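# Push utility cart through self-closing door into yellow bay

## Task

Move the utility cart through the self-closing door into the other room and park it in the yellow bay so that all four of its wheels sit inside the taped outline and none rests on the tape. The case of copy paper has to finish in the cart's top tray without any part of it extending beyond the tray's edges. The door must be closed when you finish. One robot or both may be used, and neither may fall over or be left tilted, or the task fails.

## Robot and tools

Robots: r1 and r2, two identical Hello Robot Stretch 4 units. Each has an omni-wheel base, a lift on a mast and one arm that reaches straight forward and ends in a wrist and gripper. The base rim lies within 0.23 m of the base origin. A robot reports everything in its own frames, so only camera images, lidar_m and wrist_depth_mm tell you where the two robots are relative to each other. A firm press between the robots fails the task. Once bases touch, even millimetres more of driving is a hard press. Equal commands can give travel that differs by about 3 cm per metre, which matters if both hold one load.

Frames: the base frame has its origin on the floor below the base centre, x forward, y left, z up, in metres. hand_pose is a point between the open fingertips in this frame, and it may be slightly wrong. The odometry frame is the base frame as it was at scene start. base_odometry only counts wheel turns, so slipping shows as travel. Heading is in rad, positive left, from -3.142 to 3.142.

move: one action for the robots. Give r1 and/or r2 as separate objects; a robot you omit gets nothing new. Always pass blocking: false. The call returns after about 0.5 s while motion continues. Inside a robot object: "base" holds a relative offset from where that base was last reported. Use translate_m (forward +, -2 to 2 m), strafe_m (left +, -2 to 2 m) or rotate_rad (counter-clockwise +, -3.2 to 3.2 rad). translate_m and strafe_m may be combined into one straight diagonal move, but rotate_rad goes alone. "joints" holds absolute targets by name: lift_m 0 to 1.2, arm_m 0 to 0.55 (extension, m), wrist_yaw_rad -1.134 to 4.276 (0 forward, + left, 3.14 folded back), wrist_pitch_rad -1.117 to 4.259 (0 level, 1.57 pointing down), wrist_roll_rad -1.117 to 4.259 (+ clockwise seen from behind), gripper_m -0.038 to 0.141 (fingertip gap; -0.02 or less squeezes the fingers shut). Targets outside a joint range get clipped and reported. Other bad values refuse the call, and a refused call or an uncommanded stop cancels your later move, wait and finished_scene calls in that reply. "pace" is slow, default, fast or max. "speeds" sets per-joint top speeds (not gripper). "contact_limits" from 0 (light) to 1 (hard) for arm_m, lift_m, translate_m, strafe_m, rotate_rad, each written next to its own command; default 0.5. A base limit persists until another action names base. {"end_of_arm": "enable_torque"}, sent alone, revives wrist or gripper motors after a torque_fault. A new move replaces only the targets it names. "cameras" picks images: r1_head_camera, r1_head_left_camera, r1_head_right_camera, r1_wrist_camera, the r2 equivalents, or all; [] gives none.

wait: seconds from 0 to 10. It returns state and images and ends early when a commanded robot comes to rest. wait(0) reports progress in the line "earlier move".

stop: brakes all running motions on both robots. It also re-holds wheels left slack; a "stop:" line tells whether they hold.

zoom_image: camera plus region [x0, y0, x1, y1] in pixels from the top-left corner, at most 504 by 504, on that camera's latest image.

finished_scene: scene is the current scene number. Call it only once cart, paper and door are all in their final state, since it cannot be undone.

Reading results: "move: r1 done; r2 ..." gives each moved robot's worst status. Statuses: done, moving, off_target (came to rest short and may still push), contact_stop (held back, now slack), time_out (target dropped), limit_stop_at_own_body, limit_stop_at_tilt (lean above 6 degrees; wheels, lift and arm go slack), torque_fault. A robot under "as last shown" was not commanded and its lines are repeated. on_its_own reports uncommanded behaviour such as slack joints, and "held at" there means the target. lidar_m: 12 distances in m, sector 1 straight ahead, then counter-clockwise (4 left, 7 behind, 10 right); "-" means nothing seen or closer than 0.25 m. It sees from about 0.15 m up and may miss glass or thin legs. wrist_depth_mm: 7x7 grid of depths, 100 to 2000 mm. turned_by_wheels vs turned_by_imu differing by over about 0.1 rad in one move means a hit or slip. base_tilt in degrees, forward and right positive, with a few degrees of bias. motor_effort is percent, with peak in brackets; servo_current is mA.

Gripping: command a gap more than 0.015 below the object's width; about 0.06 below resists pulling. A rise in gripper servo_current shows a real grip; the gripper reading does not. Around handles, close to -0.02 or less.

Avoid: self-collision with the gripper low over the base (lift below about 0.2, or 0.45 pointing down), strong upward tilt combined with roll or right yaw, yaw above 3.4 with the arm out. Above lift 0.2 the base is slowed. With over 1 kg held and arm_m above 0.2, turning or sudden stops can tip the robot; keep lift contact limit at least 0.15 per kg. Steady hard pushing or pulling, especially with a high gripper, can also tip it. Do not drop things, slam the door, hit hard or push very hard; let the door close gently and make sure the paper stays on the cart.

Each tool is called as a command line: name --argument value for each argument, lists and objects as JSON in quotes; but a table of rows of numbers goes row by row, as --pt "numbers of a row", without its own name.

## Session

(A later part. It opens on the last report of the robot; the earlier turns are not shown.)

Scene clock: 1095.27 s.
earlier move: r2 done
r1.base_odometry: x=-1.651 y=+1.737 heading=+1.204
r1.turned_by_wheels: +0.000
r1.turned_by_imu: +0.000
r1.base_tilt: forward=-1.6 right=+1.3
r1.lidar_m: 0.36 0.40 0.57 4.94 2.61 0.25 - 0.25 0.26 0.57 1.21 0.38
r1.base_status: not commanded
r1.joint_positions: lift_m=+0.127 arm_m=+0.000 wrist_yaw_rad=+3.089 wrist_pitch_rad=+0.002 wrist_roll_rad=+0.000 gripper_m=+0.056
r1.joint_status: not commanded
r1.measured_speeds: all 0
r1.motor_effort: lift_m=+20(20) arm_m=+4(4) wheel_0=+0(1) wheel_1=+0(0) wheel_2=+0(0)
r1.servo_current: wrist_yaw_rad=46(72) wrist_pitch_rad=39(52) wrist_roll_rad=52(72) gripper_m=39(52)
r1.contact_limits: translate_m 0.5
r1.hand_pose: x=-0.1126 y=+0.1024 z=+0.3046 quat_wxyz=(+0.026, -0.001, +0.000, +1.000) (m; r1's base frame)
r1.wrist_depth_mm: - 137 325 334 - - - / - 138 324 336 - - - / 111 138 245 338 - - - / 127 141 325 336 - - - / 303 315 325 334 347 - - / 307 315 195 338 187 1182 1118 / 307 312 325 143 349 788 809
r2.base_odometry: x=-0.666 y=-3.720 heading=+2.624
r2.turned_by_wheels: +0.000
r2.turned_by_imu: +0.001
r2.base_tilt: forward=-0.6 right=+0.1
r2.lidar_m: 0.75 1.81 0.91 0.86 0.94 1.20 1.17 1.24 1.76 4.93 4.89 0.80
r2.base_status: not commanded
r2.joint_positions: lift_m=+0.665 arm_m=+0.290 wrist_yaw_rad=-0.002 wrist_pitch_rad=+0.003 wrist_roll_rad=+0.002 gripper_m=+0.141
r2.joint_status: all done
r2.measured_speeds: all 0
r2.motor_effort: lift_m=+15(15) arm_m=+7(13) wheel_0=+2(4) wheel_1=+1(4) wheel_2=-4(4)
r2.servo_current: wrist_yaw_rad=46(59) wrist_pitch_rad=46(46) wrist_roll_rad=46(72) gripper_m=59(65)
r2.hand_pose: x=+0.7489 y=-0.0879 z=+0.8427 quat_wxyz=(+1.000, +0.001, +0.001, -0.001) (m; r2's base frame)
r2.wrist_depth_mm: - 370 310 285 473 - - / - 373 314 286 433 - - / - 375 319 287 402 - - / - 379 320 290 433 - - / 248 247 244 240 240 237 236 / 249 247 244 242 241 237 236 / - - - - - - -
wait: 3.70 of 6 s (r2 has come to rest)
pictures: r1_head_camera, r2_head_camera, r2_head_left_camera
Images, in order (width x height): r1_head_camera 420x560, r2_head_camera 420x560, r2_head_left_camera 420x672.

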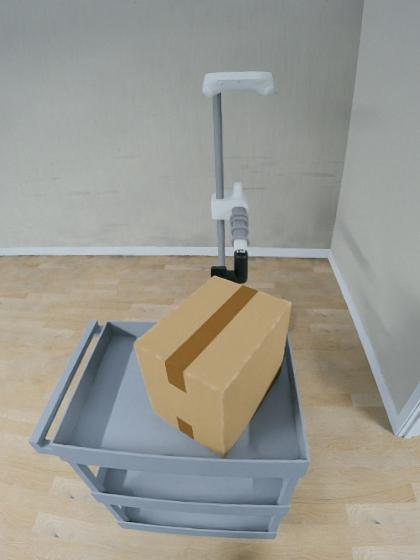

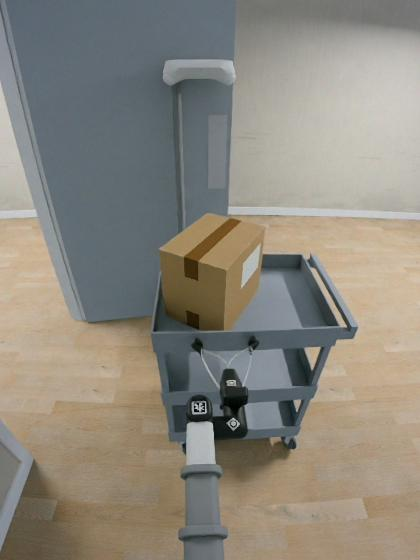

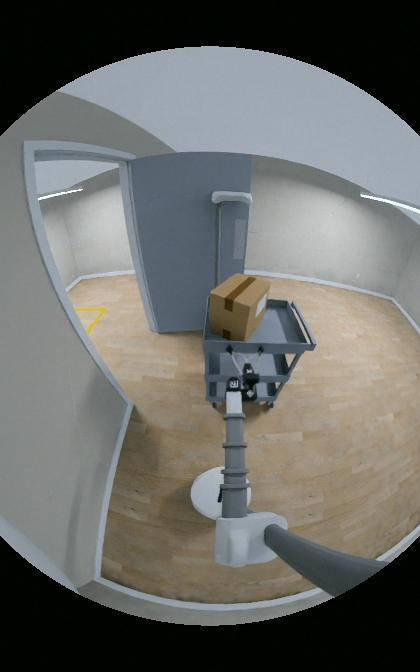

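move --r2 '{"joints":{"arm_m":0.0},"pace":"slow"}' --blocking false --cameras '[]'

wait --seconds 5 --cameras '[]'

move --r2 '{"base":{"strafe_m":-1.25},"joints":{"lift_m":0.685}}' --blocking false --cameras '[]'

wait --seconds 8 --cameras '[]'

move --r2 '{"base":{"rotate_rad":1.57}}' --blocking false --cameras '[]'

wait --seconds 5 --cameras '[]'

move --r2 '{"base":{"strafe_m":-0.86}}' --blocking false --cameras '[]'

wait --seconds 6 --cameras '["r2_head_camera"]'

Scene clock: 1107.33 s.
move: r2 moving
r1: as last shown
r1.lidar_m: 0.36 0.39 0.56 4.94 2.59 0.25 - 0.25 0.25 0.60 1.20 0.38
r1.servo_current: wrist_yaw_rad=59(65) wrist_pitch_rad=39(46) wrist_roll_rad=59(59) gripper_m=39(46)
r1.contact_limits: translate_m 0.5
r1.wrist_depth_mm: - 137 324 334 - - - / - 137 327 336 - - - / 110 138 246 334 - - - / 128 140 325 336 - - - / 306 317 327 338 345 - - / 306 314 195 336 188 1160 1138 / 309 312 324 143 347 778 820
r2.base_odometry: x=-0.666 y=-3.720 heading=+2.624
r2.turned_by_wheels: +0.000
r2.turned_by_imu: +0.000
r2.base_tilt: forward=-0.7 right=+0.1
r2.lidar_m: 0.75 1.83 0.87 0.87 0.91 1.20 1.18 1.23 1.74 4.94 4.93 0.79
r2.base_status: not commanded
r2.joint_positions: lift_m=+0.665 arm_m=+0.278 wrist_yaw_rad=-0.002 wrist_pitch_rad=+0.003 wrist_roll_rad=+0.002 gripper_m=+0.141
r2.joint_status: arm_m moving
r2.measured_speeds: translate_m=+0.000 strafe_m=+0.000 rotate_rad=+0.000 lift_m=+0.000 arm_m=-0.049 wrist_yaw_rad=+0.000 wrist_pitch_rad=+0.000 wrist_roll_rad=+0.000
r2.motor_effort: lift_m=+15(15) arm_m=-10(11) wheel_0=+2(2) wheel_1=+2(2) wheel_2=-3(4)
r2.servo_current: wrist_yaw_rad=46(59) wrist_pitch_rad=46(46) wrist_roll_rad=52(59) gripper_m=52(59)
r2.hand_pose: x=+0.7367 y=-0.0879 z=+0.8427 quat_wxyz=(+1.000, +0.001, +0.001, -0.001) (m; r2's base frame)
r2.wrist_depth_mm: - 377 325 296 - - - / - 379 329 297 445 - - / 1255 384 330 300 445 - - / - 384 338 301 449 - - / 260 258 254 253 251 248 246 / 262 258 256 253 212 249 247 / - - - - - - 1661
pictures: none
No camera images: "cameras" was empty.

Scene clock: 1111.03 s.
earlier move: r2 done
r1.base_odometry: x=-1.651 y=+1.737 heading=+1.204
r1.turned_by_wheels: +0.000
r1.turned_by_imu: +0.000
r1.base_tilt: forward=-1.6 right=+1.3
r1.lidar_m: 0.36 0.39 0.59 4.95 2.58 0.25 - 0.25 0.27 0.62 1.21 0.38
r1.base_status: not commanded
r1.joint_positions: lift_m=+0.127 arm_m=+0.000 wrist_yaw_rad=+3.089 wrist_pitch_rad=+0.002 wrist_roll_rad=+0.000 gripper_m=+0.056
r1.joint_status: not commanded
r1.measured_speeds: all 0
r1.motor_effort: lift_m=+20(20) arm_m=+4(4) wheel_0=+0(1) wheel_1=+0(0) wheel_2=+0(0)
r1.servo_current: wrist_yaw_rad=52(72) wrist_pitch_rad=46(52) wrist_roll_rad=46(85) gripper_m=39(46)
r1.contact_limits: translate_m 0.5
r1.hand_pose: x=-0.1126 y=+0.1024 z=+0.3046 quat_wxyz=(+0.026, -0.001, +0.000, +1.000) (m; r1's base frame)
r1.wrist_depth_mm: - 137 325 336 - - - / - 137 325 334 - - - / 111 138 246 334 - - - / 128 141 324 338 - - - / 304 317 327 336 347 - - / 309 317 196 336 187 1160 1160 / 307 312 324 143 349 778 820
r2.base_odometry: x=-0.666 y=-3.720 heading=+2.624
r2.turned_by_wheels: +0.000
r2.turned_by_imu: +0.001
r2.base_tilt: forward=-0.7 right=+0.0
r2.lidar_m: 0.75 1.83 0.90 0.85 0.93 1.21 1.15 1.22 1.76 4.92 4.96 0.80
r2.base_status: not commanded
r2.joint_positions: lift_m=+0.665 arm_m=+0.000 wrist_yaw_rad=-0.002 wrist_pitch_rad=+0.003 wrist_roll_rad=+0.002 gripper_m=+0.141
r2.joint_status: all done
r2.measured_speeds: all 0
r2.motor_effort: lift_m=+15(15) arm_m=-7(13) wheel_0=+2(3) wheel_1=+1(2) wheel_2=-3(4)
r2.servo_current: wrist_yaw_rad=46(59) wrist_pitch_rad=33(46) wrist_roll_rad=52(59) gripper_m=52(59)
r2.hand_pose: x=+0.4593 y=-0.0879 z=+0.8427 quat_wxyz=(+1.000, +0.001, +0.001, -0.001) (m; r2's base frame)
r2.wrist_depth_mm: - - - 1576 - - - / - - 640 580 - - - / - - 647 591 - - - / - - 539 574 691 891 - / - 544 539 530 525 521 521 / - 191 196 160 199 204 - / 1863 - 559 - - - 535
wait: 3.70 of 5 s (r2 has come to rest)
pictures: none
No camera images: "cameras" was empty.

Scene clock: 1111.53 s.
move: r2 moving
r1: as last shown
r1.lidar_m: 0.37 0.39 0.56 4.94 2.62 0.25 - 0.25 0.27 0.58 1.22 0.37
r1.servo_current: wrist_yaw_rad=39(65) wrist_pitch_rad=46(46) wrist_roll_rad=46(59) gripper_m=46(46)
r1.contact_limits: translate_m 0.5
r1.wrist_depth_mm: - 137 325 336 - - - / - 137 325 338 - - - / 111 138 246 334 - - - / 128 140 325 336 - - - / 304 317 324 338 347 - - / 307 317 196 338 187 1138 1138 / 309 312 325 143 349 778 831
r2.base_odometry: x=-0.648 y=-3.688 heading=+2.623
r2.turned_by_wheels: +0.000
r2.turned_by_imu: +0.000
r2.base_tilt: forward=-0.6 right=+0.0
r2.lidar_m: 0.74 1.83 0.93 0.89 0.97 1.20 1.14 1.25 1.73 4.90 4.93 0.78
r2.base_status: strafe_m moving
r2.joint_positions: lift_m=+0.685 arm_m=+0.000 wrist_yaw_rad=-0.002 wrist_pitch_rad=+0.003 wrist_roll_rad=+0.002 gripper_m=+0.141
r2.joint_status: lift_m moving
r2.measured_speeds: translate_m=+0.000 strafe_m=-0.140 rotate_rad=-0.002 lift_m=+0.009 arm_m=+0.000 wrist_yaw_rad=+0.000 wrist_pitch_rad=+0.000 wrist_roll_rad=+0.000
r2.motor_effort: lift_m=+22(24) arm_m=-7(7) wheel_0=+10(10) wheel_1=-12(12) wheel_2=+0(2)
r2.servo_current: wrist_yaw_rad=46(52) wrist_pitch_rad=46(46) wrist_roll_rad=39(52) gripper_m=52(52)
r2.hand_pose: x=+0.4593 y=-0.0879 z=+0.8621 quat_wxyz=(+1.000, +0.001, +0.001, -0.001) (m; r2's base frame)
r2.wrist_depth_mm: - - - 1537 - - - / - - 621 621 - - - / - - 627 585 - - - / - - 634 591 798 - - / - 539 535 535 530 517 517 / - 196 196 166 198 931 - / 1921 554 - - - 1756 1618
pictures: none
No camera images: "cameras" was empty.

Scene clock: 1116.53 s.
earlier move: r2 done
r1.base_odometry: x=-1.651 y=+1.737 heading=+1.204
r1.turned_by_wheels: +0.000
r1.turned_by_imu: +0.000
r1.base_tilt: forward=-1.6 right=+1.3
r1.lidar_m: 0.33 0.39 0.56 4.95 2.60 0.25 - 0.25 0.27 0.58 1.22 0.39
r1.base_status: not commanded
r1.joint_positions: lift_m=+0.127 arm_m=+0.000 wrist_yaw_rad=+3.089 wrist_pitch_rad=+0.002 wrist_roll_rad=+0.000 gripper_m=+0.056
r1.joint_status: not commanded
r1.measured_speeds: all 0
r1.motor_effort: lift_m=+20(20) arm_m=+4(4) wheel_0=+0(1) wheel_1=+0(0) wheel_2=+0(0)
r1.servo_current: wrist_yaw_rad=39(72) wrist_pitch_rad=46(52) wrist_roll_rad=52(72) gripper_m=46(52)
r1.contact_limits: translate_m 0.5
r1.hand_pose: x=-0.1126 y=+0.1024 z=+0.3046 quat_wxyz=(+0.026, -0.001, +0.000, +1.000) (m; r1's base frame)
r1.wrist_depth_mm: - 137 325 338 - - - / - 137 325 334 - - - / 111 138 245 336 - - - / 128 140 325 334 - - - / 304 315 329 334 347 - - / 306 317 195 338 187 1160 1138 / 307 314 325 143 345 768 809
r2.base_odometry: x=-0.047 y=-2.634 heading=+2.623
r2.turned_by_wheels: +0.000
r2.turned_by_imu: +0.001
r2.base_tilt: forward=-0.7 right=+0.0
r2.lidar_m: 3.51 1.03 1.10 2.11 1.67 1.27 1.21 1.29 1.82 3.68 3.87 3.65
r2.base_status: done
r2.joint_positions: lift_m=+0.685 arm_m=+0.000 wrist_yaw_rad=-0.002 wrist_pitch_rad=+0.003 wrist_roll_rad=+0.002 gripper_m=+0.141
r2.joint_status: all done
r2.measured_speeds: all 0
r2.motor_effort: lift_m=+21(24) arm_m=-7(7) wheel_0=+2(15) wheel_1=-3(13) wheel_2=+0(2)
r2.servo_current: wrist_yaw_rad=33(59) wrist_pitch_rad=46(46) wrist_roll_rad=46(65) gripper_m=52(59)
r2.hand_pose: x=+0.4593 y=-0.0879 z=+0.8622 quat_wxyz=(+1.000, +0.001, +0.001, -0.001) (m; r2's base frame)
r2.wrist_depth_mm: 1618 - - - - - - / 1618 - - - - - - / 1661 - - - - - - / 1661 - - - - - - / - - - - - - - / - - - - - - - / 1464 1808 1863 - 1983 1808 1808
wait: 5.00 of 8 s (r2 has come to rest)
pictures: none
No camera images: "cameras" was empty.

Scene clock: 1117.03 s.
move: r2 moving
r1: as last shown
r1.lidar_m: 0.35 0.38 0.56 4.95 2.61 0.25 - 0.25 0.27 0.60 1.20 0.39
r1.servo_current: wrist_yaw_rad=65(65) wrist_pitch_rad=39(52) wrist_roll_rad=52(59) gripper_m=39(46)
r1.contact_limits: translate_m 0.5
r1.wrist_depth_mm: - 137 324 336 - - - / - 137 327 336 - - - / 111 137 244 336 - - - / 128 140 325 338 - - - / 306 317 324 338 347 - - / 304 315 196 338 187 1160 1138 / 306 312 325 143 347 788 831
r2.base_odometry: x=-0.047 y=-2.634 heading=+2.875
r2.turned_by_wheels: +0.251
r2.turned_by_imu: +0.244
r2.base_tilt: forward=-0.6 right=+0.1
r2.lidar_m: 2.12 1.05 1.51 2.12 1.40 1.21 1.20 1.44 2.54 3.70 4.06 3.55
r2.base_status: rotate_rad moving
r2.joint_positions: lift_m=+0.685 arm_m=+0.000 wrist_yaw_rad=-0.002 wrist_pitch_rad=+0.003 wrist_roll_rad=+0.002 gripper_m=+0.141
r2.joint_status: not commanded
r2.measured_speeds: translate_m=+0.000 strafe_m=+0.001 rotate_rad=+0.971 lift_m=+0.000 arm_m=+0.000 wrist_yaw_rad=+0.000 wrist_pitch_rad=+0.000 wrist_roll_rad=+0.000
r2.motor_effort: lift_m=+20(21) arm_m=-7(7) wheel_0=-13(13) wheel_1=-9(10) wheel_2=-11(11)
r2.servo_current: wrist_yaw_rad=46(52) wrist_pitch_rad=46(46) wrist_roll_rad=46(59) gripper_m=52(59)
r2.hand_pose: x=+0.4593 y=-0.0879 z=+0.8622 quat_wxyz=(+1.000, +0.001, +0.001, -0.001) (m; r2's base frame)
r2.wrist_depth_mm: - - - - - - - / - 1808 - - - - - / - 1808 - - - - - / 1008 1708 - - - - - / - 1138 - - - - - / - 196 - - - - - / 866 1537 1808 - 1921 1808 1863
pictures: none
No camera images: "cameras" was empty.

Scene clock: 1118.63 s.
earlier move: r2 done
r1.base_odometry: x=-1.651 y=+1.737 heading=+1.204
r1.turned_by_wheels: +0.000
r1.turned_by_imu: +0.000
r1.base_tilt: forward=-1.6 right=+1.3
r1.lidar_m: 0.35 0.40 0.57 4.94 2.63 0.25 - 0.25 0.28 0.56 1.22 0.38
r1.base_status: not commanded
r1.joint_positions: lift_m=+0.127 arm_m=+0.000 wrist_yaw_rad=+3.089 wrist_pitch_rad=+0.002 wrist_roll_rad=+0.000 gripper_m=+0.056
r1.joint_status: not commanded
r1.measured_speeds: all 0
r1.motor_effort: lift_m=+20(20) arm_m=+4(4) wheel_0=+0(1) wheel_1=+0(0) wheel_2=+0(0)
r1.servo_current: wrist_yaw_rad=59(72) wrist_pitch_rad=39(52) wrist_roll_rad=39(65) gripper_m=39(46)
r1.contact_limits: translate_m 0.5
r1.hand_pose: x=-0.1126 y=+0.1024 z=+0.3046 quat_wxyz=(+0.026, -0.001, +0.000, +1.000) (m; r1's base frame)
r1.wrist_depth_mm: - 137 325 334 - - - / - 137 325 336 - - - / 111 137 246 340 - - - / 128 140 325 338 - - - / 306 314 327 338 345 - - / 306 315 195 336 187 1160 1118 / 309 312 327 143 349 778 831
r2.base_odometry: x=-0.047 y=-2.634 heading=-2.090
r2.turned_by_wheels: +1.318
r2.turned_by_imu: +1.283
r2.base_tilt: forward=-0.6 right=+0.1
r2.lidar_m: 2.10 1.66 1.22 1.20 1.26 1.76 3.79 3.89 3.66 3.52 1.06 1.05
r2.base_status: done
r2.joint_positions: lift_m=+0.685 arm_m=+0.000 wrist_yaw_rad=-0.002 wrist_pitch_rad=+0.003 wrist_roll_rad=+0.002 gripper_m=+0.141
r2.joint_status: not commanded
r2.measured_speeds: all 0
r2.motor_effort: lift_m=+20(21) arm_m=-7(7) wheel_0=-5(13) wheel_1=-2(11) wheel_2=-4(13)
r2.servo_current: wrist_yaw_rad=52(59) wrist_pitch_rad=46(46) wrist_roll_rad=46(65) gripper_m=46(59)
r2.hand_pose: x=+0.4593 y=-0.0879 z=+0.8622 quat_wxyz=(+1.000, +0.001, +0.001, -0.001) (m; r2's base frame)
r2.wrist_depth_mm: - - - - - - - / - - - - - - - / - - - - - - - / - - - - - - - / - - - - - - - / - 204 - 157 187 - - / - 1863 1708 - - 1756 1756
wait: 1.60 of 5 s (r2 has come to rest)
pictures: none
No camera images: "cameras" was empty.

Scene clock: 1119.13 s.
move: r2 moving
r1: as last shown
r1.lidar_m: 0.35 0.40 0.55 4.94 2.59 0.25 - 0.25 0.28 0.59 1.20 0.39
r1.motor_effort: lift_m=+20(20) arm_m=+4(4) wheel_0=+0(0) wheel_1=+0(0) wheel_2=+0(0)
r1.servo_current: wrist_yaw_rad=46(59) wrist_pitch_rad=39(46) wrist_roll_rad=26(52) gripper_m=39(46)
r1.contact_limits: translate_m 0.5
r1.wrist_depth_mm: - 137 324 334 - - - / - 137 324 338 - - - / 111 137 246 334 - - - / 128 140 325 338 - - - / 304 317 327 336 349 - - / 307 317 195 336 187 1160 1160 / 307 312 325 143 347 778 809
r2.base_odometry: x=-0.079 y=-2.616 heading=-2.091
r2.turned_by_wheels: +0.000
r2.turned_by_imu: +0.000
r2.base_tilt: forward=-0.7 right=+0.0
r2.lidar_m: 2.12 1.74 1.29 1.25 1.32 1.83 3.79 3.89 3.64 3.49 1.05 1.03
r2.base_status: strafe_m moving
r2.joint_positions: lift_m=+0.685 arm_m=+0.000 wrist_yaw_rad=-0.002 wrist_pitch_rad=+0.003 wrist_roll_rad=+0.002 gripper_m=+0.141
r2.joint_status: not commanded
r2.measured_speeds: translate_m=+0.000 strafe_m=-0.142 rotate_rad=-0.003 lift_m=+0.000 arm_m=+0.000 wrist_yaw_rad=+0.000 wrist_pitch_rad=+0.000 wrist_roll_rad=+0.000
r2.motor_effort: lift_m=+20(21) arm_m=-7(7) wheel_0=+12(14) wheel_1=-11(13) wheel_2=-2(3)
r2.servo_current: wrist_yaw_rad=46(59) wrist_pitch_rad=46(46) wrist_roll_rad=46(59) gripper_m=52(59)
r2.hand_pose: x=+0.4593 y=-0.0879 z=+0.8622 quat_wxyz=(+1.000, +0.001, +0.001, -0.001) (m; r2's base frame)
r2.wrist_depth_mm: - - - - - - - / 1863 - - - - - - / - - - - - - - / - - - - - - - / - - - - - - - / - 200 - 158 187 1118 - / - 1808 1708 - - 1756 1708
pictures: none
No camera images: "cameras" was empty.

Scene clock: 1122.83 s.
earlier move: r2 done
r1.base_odometry: x=-1.651 y=+1.737 heading=+1.204
r1.turned_by_wheels: +0.000
r1.turned_by_imu: +0.000
r1.base_tilt: forward=-1.5 right=+1.2
r1.lidar_m: 0.35 0.40 0.57 4.95 2.57 0.25 - 0.25 0.26 0.55 1.20 0.38
r1.base_status: not commanded
r1.joint_positions: lift_m=+0.127 arm_m=+0.000 wrist_yaw_rad=+3.089 wrist_pitch_rad=+0.002 wrist_roll_rad=+0.000 gripper_m=+0.056
r1.joint_status: not commanded
r1.measured_speeds: all 0
r1.motor_effort: lift_m=+20(20) arm_m=+4(4) wheel_0=+0(1) wheel_1=+0(0) wheel_2=+0(0)
r1.servo_current: wrist_yaw_rad=59(72) wrist_pitch_rad=46(52) wrist_roll_rad=39(72) gripper_m=46(52)
r1.contact_limits: translate_m 0.5
r1.hand_pose: x=-0.1126 y=+0.1024 z=+0.3046 quat_wxyz=(+0.026, -0.001, +0.000, +1.000) (m; r1's base frame)
r1.wrist_depth_mm: - 137 325 336 - - - / - 137 327 336 - - - / 111 138 246 336 - - - / 128 140 325 336 - - - / 306 315 325 336 345 - - / 307 317 195 338 187 1160 1138 / 307 310 327 143 349 778 809
r2.base_odometry: x=-0.794 y=-2.207 heading=-2.091
r2.turned_by_wheels: +0.000
r2.turned_by_imu: -0.001
r2.base_tilt: forward=-0.7 right=+0.1
r2.lidar_m: 0.71 2.20 2.12 2.07 2.16 3.02 3.80 3.72 2.75 2.68 2.82 0.76
r2.base_status: done
r2.joint_positions: lift_m=+0.685 arm_m=+0.000 wrist_yaw_rad=-0.002 wrist_pitch_rad=+0.003 wrist_roll_rad=+0.002 gripper_m=+0.141
r2.joint_status: not commanded
r2.measured_speeds: all 0
r2.motor_effort: lift_m=+20(21) arm_m=-7(7) wheel_0=+1(14) wheel_1=-1(13) wheel_2=+0(3)
r2.servo_current: wrist_yaw_rad=46(59) wrist_pitch_rad=39(46) wrist_roll_rad=46(59) gripper_m=59(59)
r2.hand_pose: x=+0.4593 y=-0.0879 z=+0.8622 quat_wxyz=(+1.000, +0.001, +0.001, -0.001) (m; r2's base frame)
r2.wrist_depth_mm: - - - - - - 1025 / - - - - - - 1042 / - - - 842 917 - 1042 / - - 559 820 854 1808 1060 / - - 559 559 549 492 1060 / - 189 190 - 1025 187 1060 / 1808 1708 1661 - - 960 -
wait: 3.70 of 6 s (r2 has come to rest)
pictures: r2_head_camera
Images, in order (width x height): r2_head_camera 420x560.

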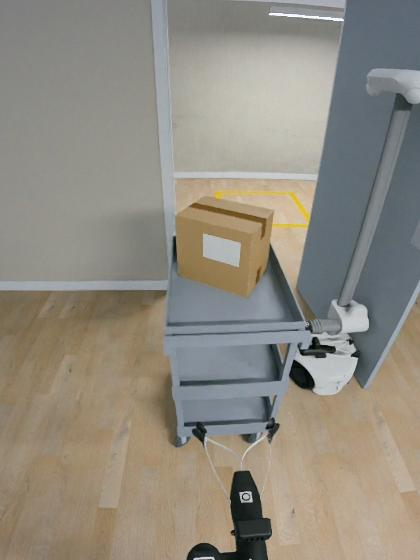

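move --r2 '{"base":{"strafe_m":0.05},"pace":"slow"}' --blocking false --cameras '[]'

wait --seconds 3 --cameras '[]'

move --r2 '{"base":{"translate_m":0.45},"pace":"slow"}' --blocking false --cameras '[]'

wait --seconds 8 --cameras '["r2_head_camera","r1_head_left_camera"]'

Scene clock: 1136.90 s.
move: r2 moving
r1: as last shown
r1.base_tilt: forward=-1.6 right=+1.2
r1.lidar_m: 0.35 0.40 0.56 4.95 2.61 0.25 - 0.25 0.26 0.57 1.23 0.37
r1.motor_effort: lift_m=+20(20) arm_m=+4(4) wheel_0=+0(0) wheel_1=+0(0) wheel_2=+0(0)
r1.servo_current: wrist_yaw_rad=65(65) wrist_pitch_rad=46(46) wrist_roll_rad=39(59) gripper_m=39(46)
r1.contact_limits: translate_m 0.5
r1.wrist_depth_mm: - 137 325 336 - - - / - 138 327 336 - - - / 111 138 247 336 - - - / 128 141 324 336 - - - / 307 317 327 338 347 - - / 309 314 195 340 187 1182 1118 / 307 312 327 143 349 788 820
r2.base_odometry: x=-0.781 y=-2.214 heading=-2.091
r2.turned_by_wheels: +0.000
r2.turned_by_imu: +0.001
r2.base_tilt: forward=-0.7 right=+0.1
r2.lidar_m: 0.72 2.21 2.14 2.03 2.15 2.96 3.82 3.77 2.81 2.70 2.83 0.77
r2.base_status: strafe_m moving
r2.joint_positions: lift_m=+0.685 arm_m=+0.000 wrist_yaw_rad=-0.002 wrist_pitch_rad=+0.003 wrist_roll_rad=+0.002 gripper_m=+0.141
r2.joint_status: not commanded
r2.measured_speeds: translate_m=+0.000 strafe_m=+0.055 rotate_rad=+0.000 lift_m=+0.000 arm_m=+0.000 wrist_yaw_rad=+0.000 wrist_pitch_rad=+0.000 wrist_roll_rad=+0.000
r2.motor_effort: lift_m=+20(21) arm_m=-7(7) wheel_0=-9(9) wheel_1=+7(8) wheel_2=+0(1)
r2.servo_current: wrist_yaw_rad=52(52) wrist_pitch_rad=39(52) wrist_roll_rad=46(52) gripper_m=52(59)
r2.hand_pose: x=+0.4593 y=-0.0879 z=+0.8622 quat_wxyz=(+1.000, +0.001, +0.001, -0.001) (m; r2's base frame)
r2.wrist_depth_mm: - - - - - - - / - - - - - - 1025 / - - - 842 891 - 1042 / - - 788 842 788 1756 1060 / - - 554 559 554 488 1060 / - 190 - - 212 187 1060 / 1808 1661 1618 - - 960 -
pictures: none
No camera images: "cameras" was empty.

Scene clock: 1138.00 s.
earlier move: r2 done
r1.base_odometry: x=-1.651 y=+1.737 heading=+1.204
r1.turned_by_wheels: +0.000
r1.turned_by_imu: +0.000
r1.base_tilt: forward=-1.6 right=+1.3
r1.lidar_m: 0.36 0.38 0.56 4.94 2.61 0.25 - 0.25 0.27 0.60 1.24 0.36
r1.base_status: not commanded
r1.joint_positions: lift_m=+0.127 arm_m=+0.000 wrist_yaw_rad=+3.089 wrist_pitch_rad=+0.002 wrist_roll_rad=+0.000 gripper_m=+0.056
r1.joint_status: not commanded
r1.measured_speeds: all 0
r1.motor_effort: lift_m=+20(20) arm_m=+4(4) wheel_0=+0(0) wheel_1=+0(0) wheel_2=+0(0)
r1.servo_current: wrist_yaw_rad=39(65) wrist_pitch_rad=39(46) wrist_roll_rad=46(59) gripper_m=39(46)
r1.contact_limits: translate_m 0.5
r1.hand_pose: x=-0.1126 y=+0.1024 z=+0.3046 quat_wxyz=(+0.026, -0.001, +0.000, +1.000) (m; r1's base frame)
r1.wrist_depth_mm: - 137 324 334 - - - / - 137 325 338 - - - / 111 138 246 336 - - - / 127 140 327 340 - - - / 304 315 325 336 345 - - / 306 317 196 340 189 1160 1138 / 307 312 327 143 351 778 809
r2.base_odometry: x=-0.751 y=-2.231 heading=-2.090
r2.turned_by_wheels: +0.000
r2.turned_by_imu: +0.000
r2.base_tilt: forward=-0.6 right=+0.0
r2.lidar_m: 0.71 2.19 2.09 2.02 2.11 2.97 3.82 3.80 2.81 2.71 2.88 0.76
r2.base_status: done
r2.joint_positions: lift_m=+0.685 arm_m=+0.000 wrist_yaw_rad=-0.002 wrist_pitch_rad=+0.003 wrist_roll_rad=+0.002 gripper_m=+0.141
r2.joint_status: not commanded
r2.measured_speeds: all 0
r2.motor_effort: lift_m=+20(21) arm_m=-7(7) wheel_0=-3(9) wheel_1=+4(9) wheel_2=+0(2)
r2.servo_current: wrist_yaw_rad=39(59) wrist_pitch_rad=39(52) wrist_roll_rad=52(59) gripper_m=52(59)
r2.hand_pose: x=+0.4593 y=-0.0879 z=+0.8622 quat_wxyz=(+1.000, +0.001, +0.001, -0.001) (m; r2's base frame)
r2.wrist_depth_mm: - - - - - - - / - - - - - - 1025 / - - - 842 798 - 1060 / - - - 842 788 1708 1060 / - - 554 559 544 544 1060 / - 189 - - 212 187 1060 / 1708 1708 1756 - - 809 -
wait: 1.10 of 3 s (r2 has come to rest)
pictures: none
No camera images: "cameras" was empty.

Scene clock: 1138.50 s.
move: r2 moving
r1: as last shown
r1.lidar_m: 0.37 0.39 0.55 4.95 2.60 0.25 - 0.25 0.26 0.59 1.22 0.38
r1.servo_current: wrist_yaw_rad=46(65) wrist_pitch_rad=39(46) wrist_roll_rad=39(52) gripper_m=39(46)
r1.contact_limits: translate_m 0.5
r1.wrist_depth_mm: - 137 324 334 - - - / - 138 327 334 - - - / 111 138 246 336 - - - / 127 141 325 338 - - - / 307 314 325 336 347 - - / 307 319 196 338 187 1160 1160 / 307 312 324 143 351 778 820
r2.base_odometry: x=-0.757 y=-2.242 heading=-2.090
r2.turned_by_wheels: +0.000
r2.turned_by_imu: +0.000
r2.base_tilt: forward=-0.7 right=+0.0
r2.lidar_m: 0.69 2.19 2.08 2.00 2.10 2.95 3.84 3.78 2.82 2.72 1.51 0.74
r2.base_status: translate_m moving
r2.joint_positions: lift_m=+0.685 arm_m=+0.000 wrist_yaw_rad=-0.002 wrist_pitch_rad=+0.003 wrist_roll_rad=+0.002 gripper_m=+0.141
r2.joint_status: not commanded
r2.measured_speeds: translate_m=+0.049 strafe_m=+0.000 rotate_rad=+0.003 lift_m=+0.000 arm_m=+0.000 wrist_yaw_rad=+0.000 wrist_pitch_rad=+0.000 wrist_roll_rad=+0.000
r2.motor_effort: lift_m=+21(21) arm_m=-7(7) wheel_0=+9(10) wheel_1=+6(6) wheel_2=-11(11)
r2.servo_current: wrist_yaw_rad=46(52) wrist_pitch_rad=39(46) wrist_roll_rad=39(52) gripper_m=52(52)
r2.hand_pose: x=+0.4593 y=-0.0879 z=+0.8622 quat_wxyz=(+1.000, +0.001, +0.001, -0.001) (m; r2's base frame)
r2.wrist_depth_mm: - - - - - - - / - - - - - - 1060 / - - - 854 778 - 1042 / - - - 854 778 1708 1042 / - - 484 539 539 539 1042 / - 190 177 - 211 187 1042 / 1808 1708 1756 - - 820 -
pictures: none
No camera images: "cameras" was empty.

Scene clock: 1143.77 s.
earlier move: r2 done
r1.base_odometry: x=-1.651 y=+1.737 heading=+1.204
r1.turned_by_wheels: +0.000
r1.turned_by_imu: +0.000
r1.base_tilt: forward=-1.6 right=+1.2
r1.lidar_m: 0.25 0.28 0.46 4.95 2.62 0.25 - 0.25 0.26 0.60 0.32 0.25
r1.base_status: not commanded
r1.joint_positions: lift_m=+0.127 arm_m=+0.000 wrist_yaw_rad=+3.089 wrist_pitch_rad=+0.002 wrist_roll_rad=+0.000 gripper_m=+0.056
r1.joint_status: not commanded
r1.measured_speeds: all 0
r1.motor_effort: lift_m=+20(20) arm_m=+4(4) wheel_0=+0(1) wheel_1=+0(1) wheel_2=+0(0)
r1.servo_current: wrist_yaw_rad=26(72) wrist_pitch_rad=46(52) wrist_roll_rad=52(78) gripper_m=39(46)
r1.contact_limits: translate_m 0.5
r1.hand_pose: x=-0.1126 y=+0.1024 z=+0.3046 quat_wxyz=(+0.026, -0.001, +0.000, +1.000) (m; r1's base frame)
r1.wrist_depth_mm: - 137 325 334 - - - / - 137 325 336 - - - / 111 138 246 338 - - - / 128 140 325 338 - - - / 306 315 325 338 347 - - / 306 315 195 338 187 1160 1160 / 307 312 325 143 347 768 831
r2.base_odometry: x=-0.974 y=-2.622 heading=-2.090
r2.turned_by_wheels: +0.000
r2.turned_by_imu: +0.002
r2.base_tilt: forward=-0.7 right=+0.1
r2.lidar_m: 0.48 1.74 2.08 2.00 2.12 2.94 - 3.80 2.86 2.74 0.63 0.52
r2.base_status: done
r2.joint_positions: lift_m=+0.685 arm_m=+0.000 wrist_yaw_rad=-0.003 wrist_pitch_rad=+0.003 wrist_roll_rad=+0.002 gripper_m=+0.141
r2.joint_status: not commanded
r2.measured_speeds: all 0
r2.motor_effort: lift_m=+21(21) arm_m=+5(7) wheel_0=+4(10) wheel_1=+3(8) wheel_2=-7(16)
r2.servo_current: wrist_yaw_rad=52(59) wrist_pitch_rad=39(46) wrist_roll_rad=52(65) gripper_m=52(59)
r2.hand_pose: x=+0.4589 y=-0.0884 z=+0.8622 quat_wxyz=(+1.000, +0.001, +0.001, -0.002) (m; r2's base frame)
r2.wrist_depth_mm: - - - - - - - / - - - - 640 525 - / - - - - 597 521 - / - - - - 603 525 627 / - - 263 276 301 296 282 / - 189 258 300 242 231 282 / - - - - - - -
wait: 5.27 of 8 s (r2 has come to rest)
pictures: r1_head_left_camera, r2_head_camera
Images, in order (width x height): r1_head_left_camera 420x672, r2_head_camera 420x560.

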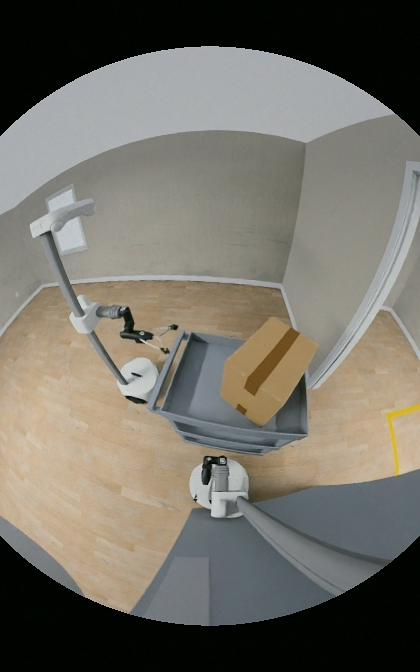

